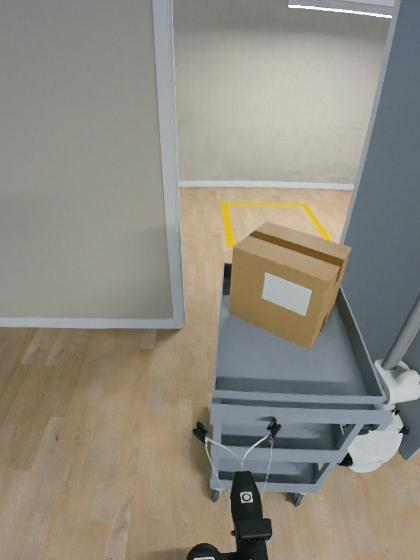

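move --r2 '{"base":{"translate_m":-0.06},"pace":"slow"}' --blocking false --cameras '[]'

wait --seconds 3 --cameras '[]'

move --r2 '{"base":{"strafe_m":-0.17},"pace":"slow"}' --blocking false --cameras '[]'

wait --seconds 4 --cameras '["r2_head_camera"]'

move --r2 '{"base":{"translate_m":0.18},"pace":"slow"}' --blocking false --cameras '[]'

wait --seconds 4 --cameras '["r2_head_camera","r1_head_left_camera"]'

Scene clock: 1154.97 s.
move: r2 moving
r1: as last shown
r1.base_tilt: forward=-1.6 right=+1.3
r1.lidar_m: 0.25 0.27 0.46 4.94 2.60 0.25 - 0.25 0.27 0.57 0.30 0.25
r1.motor_effort: lift_m=+20(20) arm_m=+4(4) wheel_0=+0(1) wheel_1=+0(0) wheel_2=+0(0)
r1.servo_current: wrist_yaw_rad=33(59) wrist_pitch_rad=33(52) wrist_roll_rad=39(59) gripper_m=39(46)
r1.contact_limits: translate_m 0.5
r1.wrist_depth_mm: - 137 324 332 - - - / - 137 325 336 - - - / 111 137 246 334 - - - / 128 141 324 338 - - - / 304 317 325 338 349 - - / 306 317 196 336 187 1160 1138 / 304 310 327 143 347 759 831
r2.base_odometry: x=-0.968 y=-2.611 heading=-2.091
r2.turned_by_wheels: +0.000
r2.turned_by_imu: +0.000
r2.base_tilt: forward=-0.7 right=+0.0
r2.lidar_m: 0.49 1.76 2.09 2.00 2.12 2.95 - 3.79 2.85 2.72 0.62 0.51
r2.base_status: translate_m moving
r2.joint_positions: lift_m=+0.685 arm_m=+0.000 wrist_yaw_rad=-0.003 wrist_pitch_rad=+0.003 wrist_roll_rad=+0.002 gripper_m=+0.141
r2.joint_status: not commanded
r2.measured_speeds: translate_m=-0.049 strafe_m=+0.000 rotate_rad=-0.001 lift_m=+0.000 arm_m=+0.000 wrist_yaw_rad=+0.000 wrist_pitch_rad=+0.000 wrist_roll_rad=+0.000
r2.motor_effort: lift_m=+20(21) arm_m=+5(5) wheel_0=-3(8) wheel_1=-5(6) wheel_2=+7(10)
r2.servo_current: wrist_yaw_rad=46(52) wrist_pitch_rad=46(46) wrist_roll_rad=46(52) gripper_m=52(59)
r2.hand_pose: x=+0.4589 y=-0.0883 z=+0.8622 quat_wxyz=(+1.000, +0.001, +0.001, -0.001) (m; r2's base frame)
r2.wrist_depth_mm: - - - - - - - / - - - - - 539 - / - - - - 609 525 - / - - - - 615 535 - / - - 271 276 270 260 250 / - 189 216 267 251 239 291 / - - - - - - -
pictures: none
No camera images: "cameras" was empty.

Scene clock: 1156.30 s.
earlier move: r2 done
r1.base_odometry: x=-1.651 y=+1.737 heading=+1.204
r1.turned_by_wheels: +0.000
r1.turned_by_imu: +0.000
r1.base_tilt: forward=-1.6 right=+1.3
r1.lidar_m: 0.25 0.26 0.45 4.96 2.61 0.25 - 0.25 0.28 0.57 0.29 0.25
r1.base_status: not commanded
r1.joint_positions: lift_m=+0.127 arm_m=+0.000 wrist_yaw_rad=+3.089 wrist_pitch_rad=+0.002 wrist_roll_rad=+0.000 gripper_m=+0.056
r1.joint_status: not commanded
r1.measured_speeds: all 0
r1.motor_effort: lift_m=+20(20) arm_m=+4(4) wheel_0=+0(1) wheel_1=+0(0) wheel_2=+0(0)
r1.servo_current: wrist_yaw_rad=72(72) wrist_pitch_rad=52(52) wrist_roll_rad=26(72) gripper_m=39(46)
r1.contact_limits: translate_m 0.5
r1.hand_pose: x=-0.1126 y=+0.1024 z=+0.3046 quat_wxyz=(+0.026, -0.001, +0.000, +1.000) (m; r1's base frame)
r1.wrist_depth_mm: - 137 325 334 - - - / - 137 329 332 - - - / 111 138 246 338 - - - / 128 140 324 334 - - - / 304 315 325 338 347 - - / 306 315 196 338 188 1160 1118 / 307 312 325 143 349 768 809
r2.base_odometry: x=-0.944 y=-2.570 heading=-2.091
r2.turned_by_wheels: +0.000
r2.turned_by_imu: +0.000
r2.base_tilt: forward=-0.7 right=+0.1
r2.lidar_m: 0.53 1.82 2.07 1.99 2.09 2.94 - 3.79 2.84 2.73 0.95 0.53
r2.base_status: done
r2.joint_positions: lift_m=+0.685 arm_m=+0.000 wrist_yaw_rad=-0.003 wrist_pitch_rad=+0.003 wrist_roll_rad=+0.002 gripper_m=+0.141
r2.joint_status: not commanded
r2.measured_speeds: all 0
r2.motor_effort: lift_m=+20(21) arm_m=+5(5) wheel_0=-3(10) wheel_1=-4(7) wheel_2=+6(10)
r2.servo_current: wrist_yaw_rad=59(59) wrist_pitch_rad=46(46) wrist_roll_rad=46(59) gripper_m=52(59)
r2.hand_pose: x=+0.4589 y=-0.0883 z=+0.8622 quat_wxyz=(+1.000, +0.001, +0.001, -0.001) (m; r2's base frame)
r2.wrist_depth_mm: - - - - - - - / - - - - - 615 - / - - - - 647 580 - / - - - - 661 585 - / - - - 327 304 291 282 / - 190 196 366 198 203 - / - - - - - - -
wait: 1.33 of 3 s (r2 has come to rest)
pictures: none
No camera images: "cameras" was empty.

Scene clock: 1156.80 s.
move: r2 moving
r1: as last shown
r1.lidar_m: 0.25 0.27 0.45 4.96 2.62 0.25 - 0.25 0.26 0.56 0.31 0.25
r1.servo_current: wrist_yaw_rad=52(59) wrist_pitch_rad=46(46) wrist_roll_rad=46(65) gripper_m=46(46)
r1.contact_limits: translate_m 0.5
r1.wrist_depth_mm: - 137 325 336 - - - / - 137 324 336 - - - / 111 138 246 334 - - - / 128 141 325 336 - - - / 303 315 325 338 345 - - / 306 315 195 336 187 1182 1098 / 306 314 329 143 351 778 809
r2.base_odometry: x=-0.957 y=-2.563 heading=-2.091
r2.turned_by_wheels: +0.000
r2.turned_by_imu: +0.000
r2.base_tilt: forward=-0.7 right=+0.1
r2.lidar_m: 0.53 1.78 2.08 2.02 2.11 2.91 - 3.79 2.82 2.71 0.95 0.54
r2.base_status: strafe_m moving
r2.joint_positions: lift_m=+0.685 arm_m=+0.000 wrist_yaw_rad=-0.003 wrist_pitch_rad=+0.003 wrist_roll_rad=+0.002 gripper_m=+0.141
r2.joint_status: not commanded
r2.measured_speeds: translate_m=+0.000 strafe_m=-0.056 rotate_rad=+0.002 lift_m=+0.000 arm_m=+0.000 wrist_yaw_rad=+0.000 wrist_pitch_rad=+0.000 wrist_roll_rad=+0.000
r2.motor_effort: lift_m=+20(21) arm_m=+5(5) wheel_0=+6(9) wheel_1=-8(9) wheel_2=+0(5)
r2.servo_current: wrist_yaw_rad=52(59) wrist_pitch_rad=46(46) wrist_roll_rad=33(52) gripper_m=52(52)
r2.hand_pose: x=+0.4589 y=-0.0883 z=+0.8622 quat_wxyz=(+1.000, +0.001, +0.001, -0.001) (m; r2's base frame)
r2.wrist_depth_mm: - - - - - - - / - - - - - 661 - / - - - - 640 585 - / - - - 1537 647 574 - / - - 324 327 303 290 281 / - 190 196 370 199 204 - / - - - - - - -
pictures: none
No camera images: "cameras" was empty.

Scene clock: 1159.13 s.
earlier move: r2 done
r1.base_odometry: x=-1.651 y=+1.737 heading=+1.204
r1.turned_by_wheels: +0.000
r1.turned_by_imu: +0.000
r1.base_tilt: forward=-1.6 right=+1.3
r1.lidar_m: 0.25 0.29 0.44 4.94 2.64 0.25 - 0.25 0.27 0.59 0.32 0.25
r1.base_status: not commanded
r1.joint_positions: lift_m=+0.127 arm_m=+0.000 wrist_yaw_rad=+3.089 wrist_pitch_rad=+0.002 wrist_roll_rad=+0.000 gripper_m=+0.056
r1.joint_status: not commanded
r1.measured_speeds: all 0
r1.motor_effort: lift_m=+20(20) arm_m=+4(4) wheel_0=+0(1) wheel_1=+0(1) wheel_2=+0(0)
r1.servo_current: wrist_yaw_rad=59(65) wrist_pitch_rad=39(52) wrist_roll_rad=46(65) gripper_m=39(52)
r1.contact_limits: translate_m 0.5
r1.hand_pose: x=-0.1126 y=+0.1024 z=+0.3046 quat_wxyz=(+0.026, -0.001, +0.000, +1.000) (m; r1's base frame)
r1.wrist_depth_mm: - 137 327 336 - - - / - 137 325 334 - - - / 111 138 247 338 - - - / 128 140 325 338 - - - / 306 317 327 336 349 - - / 306 314 195 338 187 1160 1138 / 307 312 324 143 347 778 820
r2.base_odometry: x=-1.092 y=-2.486 heading=-2.090
r2.turned_by_wheels: +0.000
r2.turned_by_imu: +0.000
r2.base_tilt: forward=-0.7 right=+0.0
r2.lidar_m: 0.50 1.80 2.25 2.15 2.30 3.20 - 3.58 2.66 2.57 0.93 0.53
r2.base_status: done
r2.joint_positions: lift_m=+0.685 arm_m=+0.000 wrist_yaw_rad=-0.003 wrist_pitch_rad=+0.003 wrist_roll_rad=+0.002 gripper_m=+0.141
r2.joint_status: not commanded
r2.measured_speeds: all 0
r2.motor_effort: lift_m=+21(21) arm_m=+5(6) wheel_0=+4(11) wheel_1=-3(10) wheel_2=+0(5)
r2.servo_current: wrist_yaw_rad=39(59) wrist_pitch_rad=39(52) wrist_roll_rad=46(59) gripper_m=52(59)
r2.hand_pose: x=+0.4589 y=-0.0883 z=+0.8622 quat_wxyz=(+1.000, +0.001, +0.001, -0.001) (m; r2's base frame)
r2.wrist_depth_mm: - - - - - - - / - - - - 707 - - / - - 741 640 580 - - / - - 732 647 585 1366 - / - 320 304 293 283 268 262 / - 217 362 349 199 204 309 / - 402 - - - 831 -
wait: 2.33 of 4 s (r2 has come to rest)
pictures: r2_head_camera
Images, in order (width x height): r2_head_camera 420x560.

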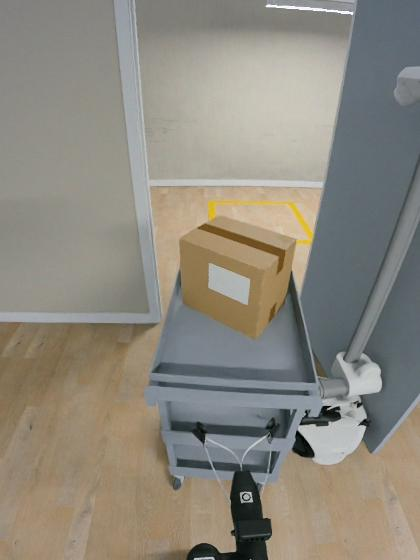

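Scene clock: 1159.63 s.
move: r2 moving
r1: as last shown
r1.base_tilt: forward=-1.5 right=+1.3
r1.lidar_m: 0.25 0.26 0.47 4.96 2.61 0.25 - 0.25 0.25 0.59 0.31 0.25
r1.motor_effort: lift_m=+20(20) arm_m=+4(4) wheel_0=-1(1) wheel_1=+0(1) wheel_2=+0(0)
r1.servo_current: wrist_yaw_rad=52(59) wrist_pitch_rad=39(46) wrist_roll_rad=26(59) gripper_m=39(52)
r1.contact_limits: translate_m 0.5
r1.wrist_depth_mm: - 137 324 332 - - - / - 137 325 336 - - - / 111 138 245 334 - - - / 128 140 325 338 - - - / 306 315 325 336 345 - - / 309 317 196 336 187 1160 1118 / 306 312 324 142 349 778 820
r2.base_odometry: x=-1.098 y=-2.496 heading=-2.090
r2.turned_by_wheels: +0.000
r2.turned_by_imu: +0.000
r2.base_tilt: forward=-0.7 right=+0.1
r2.lidar_m: 0.49 1.75 2.24 2.17 2.27 3.16 - 3.55 2.67 2.57 0.92 0.51
r2.base_status: translate_m moving
r2.joint_positions: lift_m=+0.685 arm_m=+0.000 wrist_yaw_rad=-0.003 wrist_pitch_rad=+0.003 wrist_roll_rad=+0.002 gripper_m=+0.141
r2.joint_status: not commanded
r2.measured_speeds: translate_m=+0.048 strafe_m=+0.000 rotate_rad=+0.000 lift_m=+0.000 arm_m=+0.000 wrist_yaw_rad=+0.000 wrist_pitch_rad=+0.000 wrist_roll_rad=+0.000
r2.motor_effort: lift_m=+20(21) arm_m=+5(5) wheel_0=+6(8) wheel_1=+6(7) wheel_2=-9(10)
r2.servo_current: wrist_yaw_rad=46(59) wrist_pitch_rad=46(46) wrist_roll_rad=52(52) gripper_m=46(59)
r2.hand_pose: x=+0.4589 y=-0.0883 z=+0.8622 quat_wxyz=(+1.000, +0.001, +0.001, -0.001) (m; r2's base frame)
r2.wrist_depth_mm: - - - - - - - / - - - - 683 - - / - - 707 627 569 - - / - - 715 634 569 1397 - / - 307 296 285 272 263 254 / 317 218 351 338 197 204 272 / - 382 - - - 1756 317
pictures: none
No camera images: "cameras" was empty.

Scene clock: 1162.20 s.
earlier move: r2 done
r1.base_odometry: x=-1.651 y=+1.737 heading=+1.204
r1.turned_by_wheels: +0.000
r1.turned_by_imu: +0.000
r1.base_tilt: forward=-1.6 right=+1.2
r1.lidar_m: 0.25 0.25 0.69 4.93 2.61 0.25 - 0.25 0.27 0.59 0.25 0.25
r1.base_status: not commanded
r1.joint_positions: lift_m=+0.127 arm_m=+0.000 wrist_yaw_rad=+3.089 wrist_pitch_rad=+0.002 wrist_roll_rad=+0.000 gripper_m=+0.056
r1.joint_status: not commanded
r1.measured_speeds: all 0
r1.motor_effort: lift_m=+20(20) arm_m=+4(4) wheel_0=-1(1) wheel_1=-1(1) wheel_2=+0(2)
r1.servo_current: wrist_yaw_rad=65(72) wrist_pitch_rad=39(52) wrist_roll_rad=65(72) gripper_m=39(52)
r1.contact_limits: translate_m 0.5
r1.hand_pose: x=-0.1126 y=+0.1024 z=+0.3046 quat_wxyz=(+0.026, -0.001, +0.000, +1.000) (m; r1's base frame)
r1.wrist_depth_mm: - 137 325 334 - - - / - 137 325 336 - - - / 111 138 246 336 - - - / 127 140 325 336 - - - / 304 315 327 338 1618 - - / 307 315 195 338 188 1160 1138 / 306 312 325 143 347 788 798
r2.base_odometry: x=-1.181 y=-2.641 heading=-2.090
r2.turned_by_wheels: +0.000
r2.turned_by_imu: +0.000
r2.base_tilt: forward=-0.7 right=+0.1
r2.lidar_m: 0.49 1.57 2.24 2.16 2.29 3.18 - 3.60 2.67 2.57 0.71 0.51
r2.base_status: done
r2.joint_positions: lift_m=+0.685 arm_m=+0.000 wrist_yaw_rad=-0.004 wrist_pitch_rad=+0.003 wrist_roll_rad=+0.002 gripper_m=+0.141
r2.joint_status: not commanded
r2.measured_speeds: all 0
r2.motor_effort: lift_m=+21(21) arm_m=+5(6) wheel_0=+7(11) wheel_1=+5(7) wheel_2=-9(17)
r2.servo_current: wrist_yaw_rad=52(59) wrist_pitch_rad=39(52) wrist_roll_rad=33(59) gripper_m=52(59)
r2.hand_pose: x=+0.4589 y=-0.0885 z=+0.8622 quat_wxyz=(+1.000, +0.001, +0.001, -0.002) (m; r2's base frame)
r2.wrist_depth_mm: - - - - - - - / - - - - 554 661 - / - - - 661 539 615 - / - - - 661 554 609 - / - 285 279 274 271 290 282 / - 218 263 260 243 232 282 / - - 373 - - - -
wait: 2.57 of 4 s (r2 has come to rest)
pictures: r1_head_left_camera, r2_head_camera
Images, in order (width x height): r1_head_left_camera 420x672, r2_head_camera 420x560.

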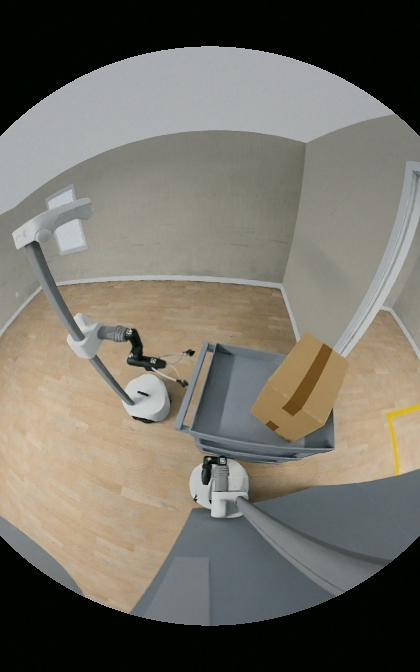

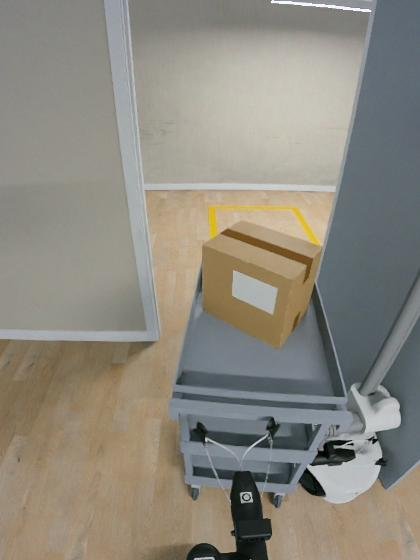

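move --r2 '{"base":{"translate_m":-0.05},"pace":"slow"}' --blocking false --cameras '[]'

wait --seconds 3 --cameras '[]'

move --r2 '{"base":{"strafe_m":-0.12},"pace":"slow"}' --blocking false --cameras '[]'

wait --seconds 4 --cameras '[]'

move --r2 '{"base":{"translate_m":0.17,"strafe_m":0.03},"pace":"slow"}' --blocking false --cameras '[]'

wait --seconds 4 --cameras '["r2_head_camera","r1_head_left_camera"]'

Scene clock: 1175.93 s.
move: r2 moving
r1: as last shown
r1.base_tilt: forward=-1.6 right=+1.3
r1.lidar_m: 0.25 0.25 0.69 4.94 2.62 0.25 - 0.25 0.27 0.57 0.25 0.25
r1.motor_effort: lift_m=+20(20) arm_m=+4(4) wheel_0=+0(1) wheel_1=+0(1) wheel_2=+0(1)
r1.servo_current: wrist_yaw_rad=26(65) wrist_pitch_rad=46(52) wrist_roll_rad=46(59) gripper_m=39(46)
r1.contact_limits: translate_m 0.5
r1.wrist_depth_mm: - 136 325 334 - - - / - 137 327 336 - - - / 111 138 245 336 - - - / 128 140 325 336 - - - / 307 315 325 336 1618 - - / 304 317 196 340 187 1160 1160 / 309 312 325 143 349 778 809
r2.base_odometry: x=-1.175 y=-2.631 heading=-2.091
r2.turned_by_wheels: +0.000
r2.turned_by_imu: +0.000
r2.base_tilt: forward=-0.7 right=+0.1
r2.lidar_m: 0.50 1.60 2.25 2.17 2.28 3.19 - 3.58 2.65 2.57 0.72 0.50
r2.base_status: translate_m moving
r2.joint_positions: lift_m=+0.685 arm_m=+0.000 wrist_yaw_rad=-0.003 wrist_pitch_rad=+0.003 wrist_roll_rad=+0.002 gripper_m=+0.141
r2.joint_status: not commanded
r2.measured_speeds: translate_m=-0.049 strafe_m=+0.000 rotate_rad=-0.003 lift_m=+0.000 arm_m=+0.000 wrist_yaw_rad=+0.000 wrist_pitch_rad=+0.000 wrist_roll_rad=+0.000
r2.motor_effort: lift_m=+20(21) arm_m=+5(5) wheel_0=-7(7) wheel_1=-7(7) wheel_2=+9(10)
r2.servo_current: wrist_yaw_rad=52(65) wrist_pitch_rad=39(46) wrist_roll_rad=46(46) gripper_m=46(59)
r2.hand_pose: x=+0.4589 y=-0.0883 z=+0.8622 quat_wxyz=(+1.000, +0.001, +0.001, -0.001) (m; r2's base frame)
r2.wrist_depth_mm: - - - - - - - / - - - - 574 1229 - / - - - 668 549 609 - / - - - 676 559 591 - / - 291 282 277 268 260 256 / - 201 274 267 253 240 291 / - - 364 - - - -
pictures: none
No camera images: "cameras" was empty.

Scene clock: 1177.13 s.
earlier move: r2 done
r1.base_odometry: x=-1.651 y=+1.737 heading=+1.204
r1.turned_by_wheels: +0.000
r1.turned_by_imu: +0.000
r1.base_tilt: forward=-1.6 right=+1.3
r1.lidar_m: 0.25 0.25 0.73 4.95 2.63 0.25 - 0.25 0.28 0.57 0.25 0.25
r1.base_status: not commanded
r1.joint_positions: lift_m=+0.127 arm_m=+0.000 wrist_yaw_rad=+3.089 wrist_pitch_rad=+0.002 wrist_roll_rad=+0.000 gripper_m=+0.056
r1.joint_status: not commanded
r1.measured_speeds: all 0
r1.motor_effort: lift_m=+20(20) arm_m=+4(4) wheel_0=-1(1) wheel_1=-1(1) wheel_2=+0(1)
r1.servo_current: wrist_yaw_rad=39(65) wrist_pitch_rad=46(52) wrist_roll_rad=52(59) gripper_m=39(46)
r1.contact_limits: translate_m 0.5
r1.hand_pose: x=-0.1126 y=+0.1024 z=+0.3046 quat_wxyz=(+0.026, -0.001, +0.000, +1.000) (m; r1's base frame)
r1.wrist_depth_mm: - 137 325 334 - - - / - 137 325 336 - - - / 111 138 247 336 - - - / 128 141 327 338 - - - / 304 315 325 338 1661 - - / 307 315 196 338 187 1182 1138 / 306 312 327 143 349 778 809
r2.base_odometry: x=-1.156 y=-2.598 heading=-2.090
r2.turned_by_wheels: +0.000
r2.turned_by_imu: +0.000
r2.base_tilt: forward=-0.6 right=+0.1
r2.lidar_m: 0.54 1.64 2.24 2.18 2.28 3.19 - 3.58 2.66 2.55 0.74 0.52
r2.base_status: done
r2.joint_positions: lift_m=+0.685 arm_m=+0.000 wrist_yaw_rad=-0.003 wrist_pitch_rad=+0.003 wrist_roll_rad=+0.002 gripper_m=+0.141
r2.joint_status: not commanded
r2.measured_speeds: all 0
r2.motor_effort: lift_m=+20(21) arm_m=+5(5) wheel_0=-4(8) wheel_1=-4(7) wheel_2=+5(10)
r2.servo_current: wrist_yaw_rad=46(65) wrist_pitch_rad=39(46) wrist_roll_rad=52(59) gripper_m=52(59)
r2.hand_pose: x=+0.4589 y=-0.0883 z=+0.8622 quat_wxyz=(+1.000, +0.001, +0.001, -0.001) (m; r2's base frame)
r2.wrist_depth_mm: - - - - - - - / - - - - 627 - - / - - - 707 580 691 - / - - - 707 585 647 - / - 332 334 309 296 282 271 / - 189 379 362 199 329 327 / - - 399 - - - -
wait: 1.20 of 3 s (r2 has come to rest)
pictures: none
No camera images: "cameras" was empty.

Scene clock: 1177.63 s.
move: r2 moving
r1: as last shown
r1.base_tilt: forward=-1.6 right=+1.2
r1.lidar_m: 0.25 0.25 0.71 4.95 2.62 0.25 - 0.25 0.26 0.61 0.25 0.25
r1.motor_effort: lift_m=+20(20) arm_m=+4(4) wheel_0=+0(1) wheel_1=-1(1) wheel_2=+0(1)
r1.servo_current: wrist_yaw_rad=59(65) wrist_pitch_rad=46(46) wrist_roll_rad=59(59) gripper_m=39(46)
r1.contact_limits: translate_m 0.5
r1.wrist_depth_mm: - 137 324 334 - - - / - 137 325 336 - - - / 111 138 247 340 - - - / 128 140 327 340 - - - / 306 315 327 336 1618 - - / 307 317 195 338 188 1182 1138 / 306 312 327 143 349 768 820
r2.base_odometry: x=-1.168 y=-2.591 heading=-2.090
r2.turned_by_wheels: +0.000
r2.turned_by_imu: +0.000
r2.base_tilt: forward=-0.7 right=+0.0
r2.lidar_m: 0.52 1.65 2.26 2.19 2.30 3.20 - 3.57 2.67 2.53 0.74 0.55
r2.base_status: strafe_m moving
r2.joint_positions: lift_m=+0.685 arm_m=+0.000 wrist_yaw_rad=-0.003 wrist_pitch_rad=+0.003 wrist_roll_rad=+0.002 gripper_m=+0.141
r2.joint_status: not commanded
r2.measured_speeds: translate_m=+0.000 strafe_m=-0.056 rotate_rad=+0.001 lift_m=+0.000 arm_m=+0.000 wrist_yaw_rad=+0.000 wrist_pitch_rad=+0.000 wrist_roll_rad=+0.000
r2.motor_effort: lift_m=+20(21) arm_m=+5(5) wheel_0=+6(8) wheel_1=-8(9) wheel_2=-1(4)
r2.servo_current: wrist_yaw_rad=52(59) wrist_pitch_rad=39(46) wrist_roll_rad=46(52) gripper_m=52(59)
r2.hand_pose: x=+0.4589 y=-0.0883 z=+0.8622 quat_wxyz=(+1.000, +0.001, +0.001, -0.001) (m; r2's base frame)
r2.wrist_depth_mm: - - - - - - - / - - - - 615 - - / - - - 691 580 723 - / - - - 699 585 676 - / - 332 332 306 294 279 271 / - 189 379 359 198 204 322 / - - 402 - - - -
pictures: none
No camera images: "cameras" was empty.

Scene clock: 1179.47 s.
earlier move: r2 done
r1.base_odometry: x=-1.651 y=+1.737 heading=+1.204
r1.turned_by_wheels: +0.000
r1.turned_by_imu: +0.000
r1.base_tilt: forward=-1.5 right=+1.3
r1.lidar_m: 0.25 0.25 0.55 4.95 2.62 0.25 - 0.25 0.26 0.57 0.25 0.25
r1.base_status: not commanded
r1.joint_positions: lift_m=+0.127 arm_m=+0.000 wrist_yaw_rad=+3.089 wrist_pitch_rad=+0.002 wrist_roll_rad=+0.000 gripper_m=+0.056
r1.joint_status: not commanded
r1.measured_speeds: all 0
r1.motor_effort: lift_m=+20(20) arm_m=+4(4) wheel_0=-1(1) wheel_1=-1(1) wheel_2=-1(1)
r1.servo_current: wrist_yaw_rad=59(65) wrist_pitch_rad=46(52) wrist_roll_rad=39(65) gripper_m=46(52)
r1.contact_limits: translate_m 0.5
r1.hand_pose: x=-0.1126 y=+0.1024 z=+0.3046 quat_wxyz=(+0.026, -0.001, +0.000, +1.000) (m; r1's base frame)
r1.wrist_depth_mm: - 137 325 334 - - - / - 138 325 336 - - - / 111 138 246 334 - - - / 127 140 325 338 - - - / 304 315 325 334 1618 - - / 306 317 195 340 187 1182 1160 / 309 312 325 143 347 788 809
r2.base_odometry: x=-1.260 y=-2.539 heading=-2.090
r2.turned_by_wheels: +0.000
r2.turned_by_imu: +0.000
r2.base_tilt: forward=-0.7 right=+0.1
r2.lidar_m: 0.50 0.59 2.29 2.28 2.40 3.32 - 3.39 2.55 2.46 0.73 0.52
r2.base_status: done
r2.joint_positions: lift_m=+0.685 arm_m=+0.000 wrist_yaw_rad=-0.003 wrist_pitch_rad=+0.003 wrist_roll_rad=+0.002 gripper_m=+0.141
r2.joint_status: not commanded
r2.measured_speeds: all 0
r2.motor_effort: lift_m=+21(21) arm_m=+5(5) wheel_0=+4(10) wheel_1=-3(9) wheel_2=+0(4)
r2.servo_current: wrist_yaw_rad=59(59) wrist_pitch_rad=39(52) wrist_roll_rad=59(59) gripper_m=46(59)
r2.hand_pose: x=+0.4589 y=-0.0883 z=+0.8622 quat_wxyz=(+1.000, +0.001, +0.001, -0.001) (m; r2's base frame)
r2.wrist_depth_mm: - - - - - - - / - - - - - - - / - - 1397 597 661 - - / - - 759 609 668 - - / 338 343 300 290 277 265 - / 359 218 362 343 199 258 - / - 402 1397 - - 330 -
wait: 1.83 of 4 s (r2 has come to rest)
pictures: none
No camera images: "cameras" was empty.

Scene clock: 1179.97 s.
move: r2 moving
r1: as last shown
r1.base_tilt: forward=-1.6 right=+1.3
r1.lidar_m: 0.25 0.25 0.57 4.96 2.62 0.25 - 0.25 0.27 0.59 0.25 0.25
r1.motor_effort: lift_m=+20(20) arm_m=+4(4) wheel_0=-1(1) wheel_1=-1(1) wheel_2=+0(1)
r1.servo_current: wrist_yaw_rad=33(59) wrist_pitch_rad=39(46) wrist_roll_rad=46(65) gripper_m=39(52)
r1.contact_limits: translate_m 0.5
r1.wrist_depth_mm: - 137 325 334 - - - / - 138 329 334 - - - / 111 138 246 336 - - - / 127 140 325 336 - - - / 304 317 325 336 1661 - - / 306 317 195 338 188 1182 1138 / 307 312 325 143 347 778 809
r2.base_odometry: x=-1.264 y=-2.550 heading=-2.090
r2.turned_by_wheels: +0.000
r2.turned_by_imu: +0.000
r2.base_tilt: forward=-0.7 right=+0.0
r2.lidar_m: 0.48 0.56 2.30 2.28 2.43 3.32 - 3.42 2.53 2.44 0.76 0.53
r2.base_status: translate_m moving; strafe_m moving
r2.joint_positions: lift_m=+0.685 arm_m=+0.000 wrist_yaw_rad=-0.003 wrist_pitch_rad=+0.003 wrist_roll_rad=+0.002 gripper_m=+0.141
r2.joint_status: not commanded
r2.measured_speeds: translate_m=+0.048 strafe_m=+0.008 rotate_rad=-0.001 lift_m=+0.000 arm_m=+0.000 wrist_yaw_rad=+0.000 wrist_pitch_rad=+0.000 wrist_roll_rad=+0.000
r2.motor_effort: lift_m=+20(21) arm_m=+5(6) wheel_0=+3(8) wheel_1=+5(7) wheel_2=-10(10)
r2.servo_current: wrist_yaw_rad=46(59) wrist_pitch_rad=39(46) wrist_roll_rad=52(65) gripper_m=46(59)
r2.hand_pose: x=+0.4589 y=-0.0883 z=+0.8622 quat_wxyz=(+1.000, +0.001, +0.001, -0.001) (m; r2's base frame)
r2.wrist_depth_mm: - - - - - - - / - - - - - - - / - - 1336 591 609 - - / - - 732 597 654 - - / 324 307 294 281 268 262 - / 355 203 351 336 211 249 248 / - 394 1366 - - 340 -
pictures: none
No camera images: "cameras" was empty.

Scene clock: 1182.47 s.
earlier move: r2 done
r1.base_odometry: x=-1.651 y=+1.737 heading=+1.204
r1.turned_by_wheels: +0.000
r1.turned_by_imu: +0.000
r1.base_tilt: forward=-1.6 right=+1.3
r1.lidar_m: 0.25 0.25 0.54 4.94 2.60 0.25 - 0.25 0.28 0.41 0.25 0.25
r1.base_status: not commanded
r1.joint_positions: lift_m=+0.127 arm_m=+0.000 wrist_yaw_rad=+3.089 wrist_pitch_rad=+0.002 wrist_roll_rad=+0.000 gripper_m=+0.056
r1.joint_status: not commanded
r1.measured_speeds: all 0
r1.motor_effort: lift_m=+20(20) arm_m=+4(4) wheel_0=-1(1) wheel_1=-1(1) wheel_2=-1(1)
r1.servo_current: wrist_yaw_rad=39(65) wrist_pitch_rad=46(52) wrist_roll_rad=59(65) gripper_m=46(52)
r1.contact_limits: translate_m 0.5
r1.hand_pose: x=-0.1126 y=+0.1024 z=+0.3046 quat_wxyz=(+0.026, -0.001, +0.000, +1.000) (m; r1's base frame)
r1.wrist_depth_mm: - 137 325 336 - - - / - 137 327 336 - - - / 111 138 246 336 - - - / 128 140 325 336 - - - / 304 314 325 338 1618 - - / 307 317 195 336 187 1182 1138 / 306 312 327 143 349 778 809
r2.base_odometry: x=-1.318 y=-2.701 heading=-2.090
r2.turned_by_wheels: +0.000
r2.turned_by_imu: +0.000
r2.base_tilt: forward=-0.7 right=+0.0
r2.lidar_m: 0.47 0.56 2.07 2.24 2.38 3.29 - 3.47 2.57 2.50 0.55 0.54
r2.base_status: done
r2.joint_positions: lift_m=+0.685 arm_m=+0.000 wrist_yaw_rad=-0.005 wrist_pitch_rad=+0.003 wrist_roll_rad=+0.002 gripper_m=+0.141
r2.joint_status: not commanded
r2.measured_speeds: all 0
r2.motor_effort: lift_m=+20(21) arm_m=+5(6) wheel_0=+3(10) wheel_1=+3(8) wheel_2=-7(18)
r2.servo_current: wrist_yaw_rad=52(65) wrist_pitch_rad=39(46) wrist_roll_rad=33(65) gripper_m=46(59)
r2.hand_pose: x=+0.4588 y=-0.0887 z=+0.8622 quat_wxyz=(+1.000, +0.001, +0.001, -0.002) (m; r2's base frame)
r2.wrist_depth_mm: - - - - - - - / - - - - 549 - - / - - - 621 549 - - / - - - 621 559 661 - / 304 293 281 276 271 286 279 / 315 219 268 315 243 231 278 / - 377 1983 - - - -
wait: 2.50 of 4 s (r2 has come to rest)
pictures: r1_head_left_camera, r2_head_camera
Images, in order (width x height): r1_head_left_camera 420x672, r2_head_camera 420x560.

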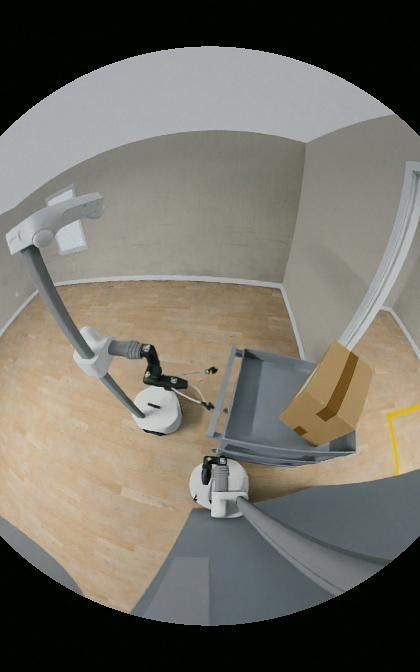

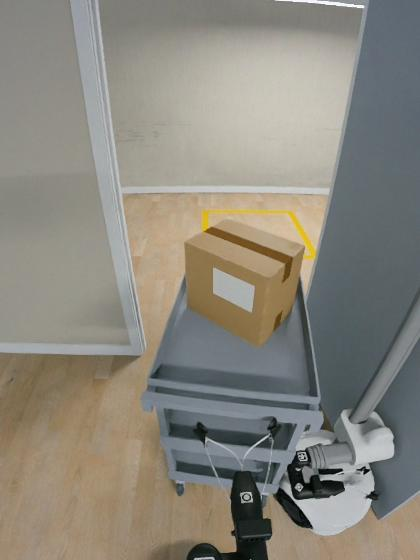

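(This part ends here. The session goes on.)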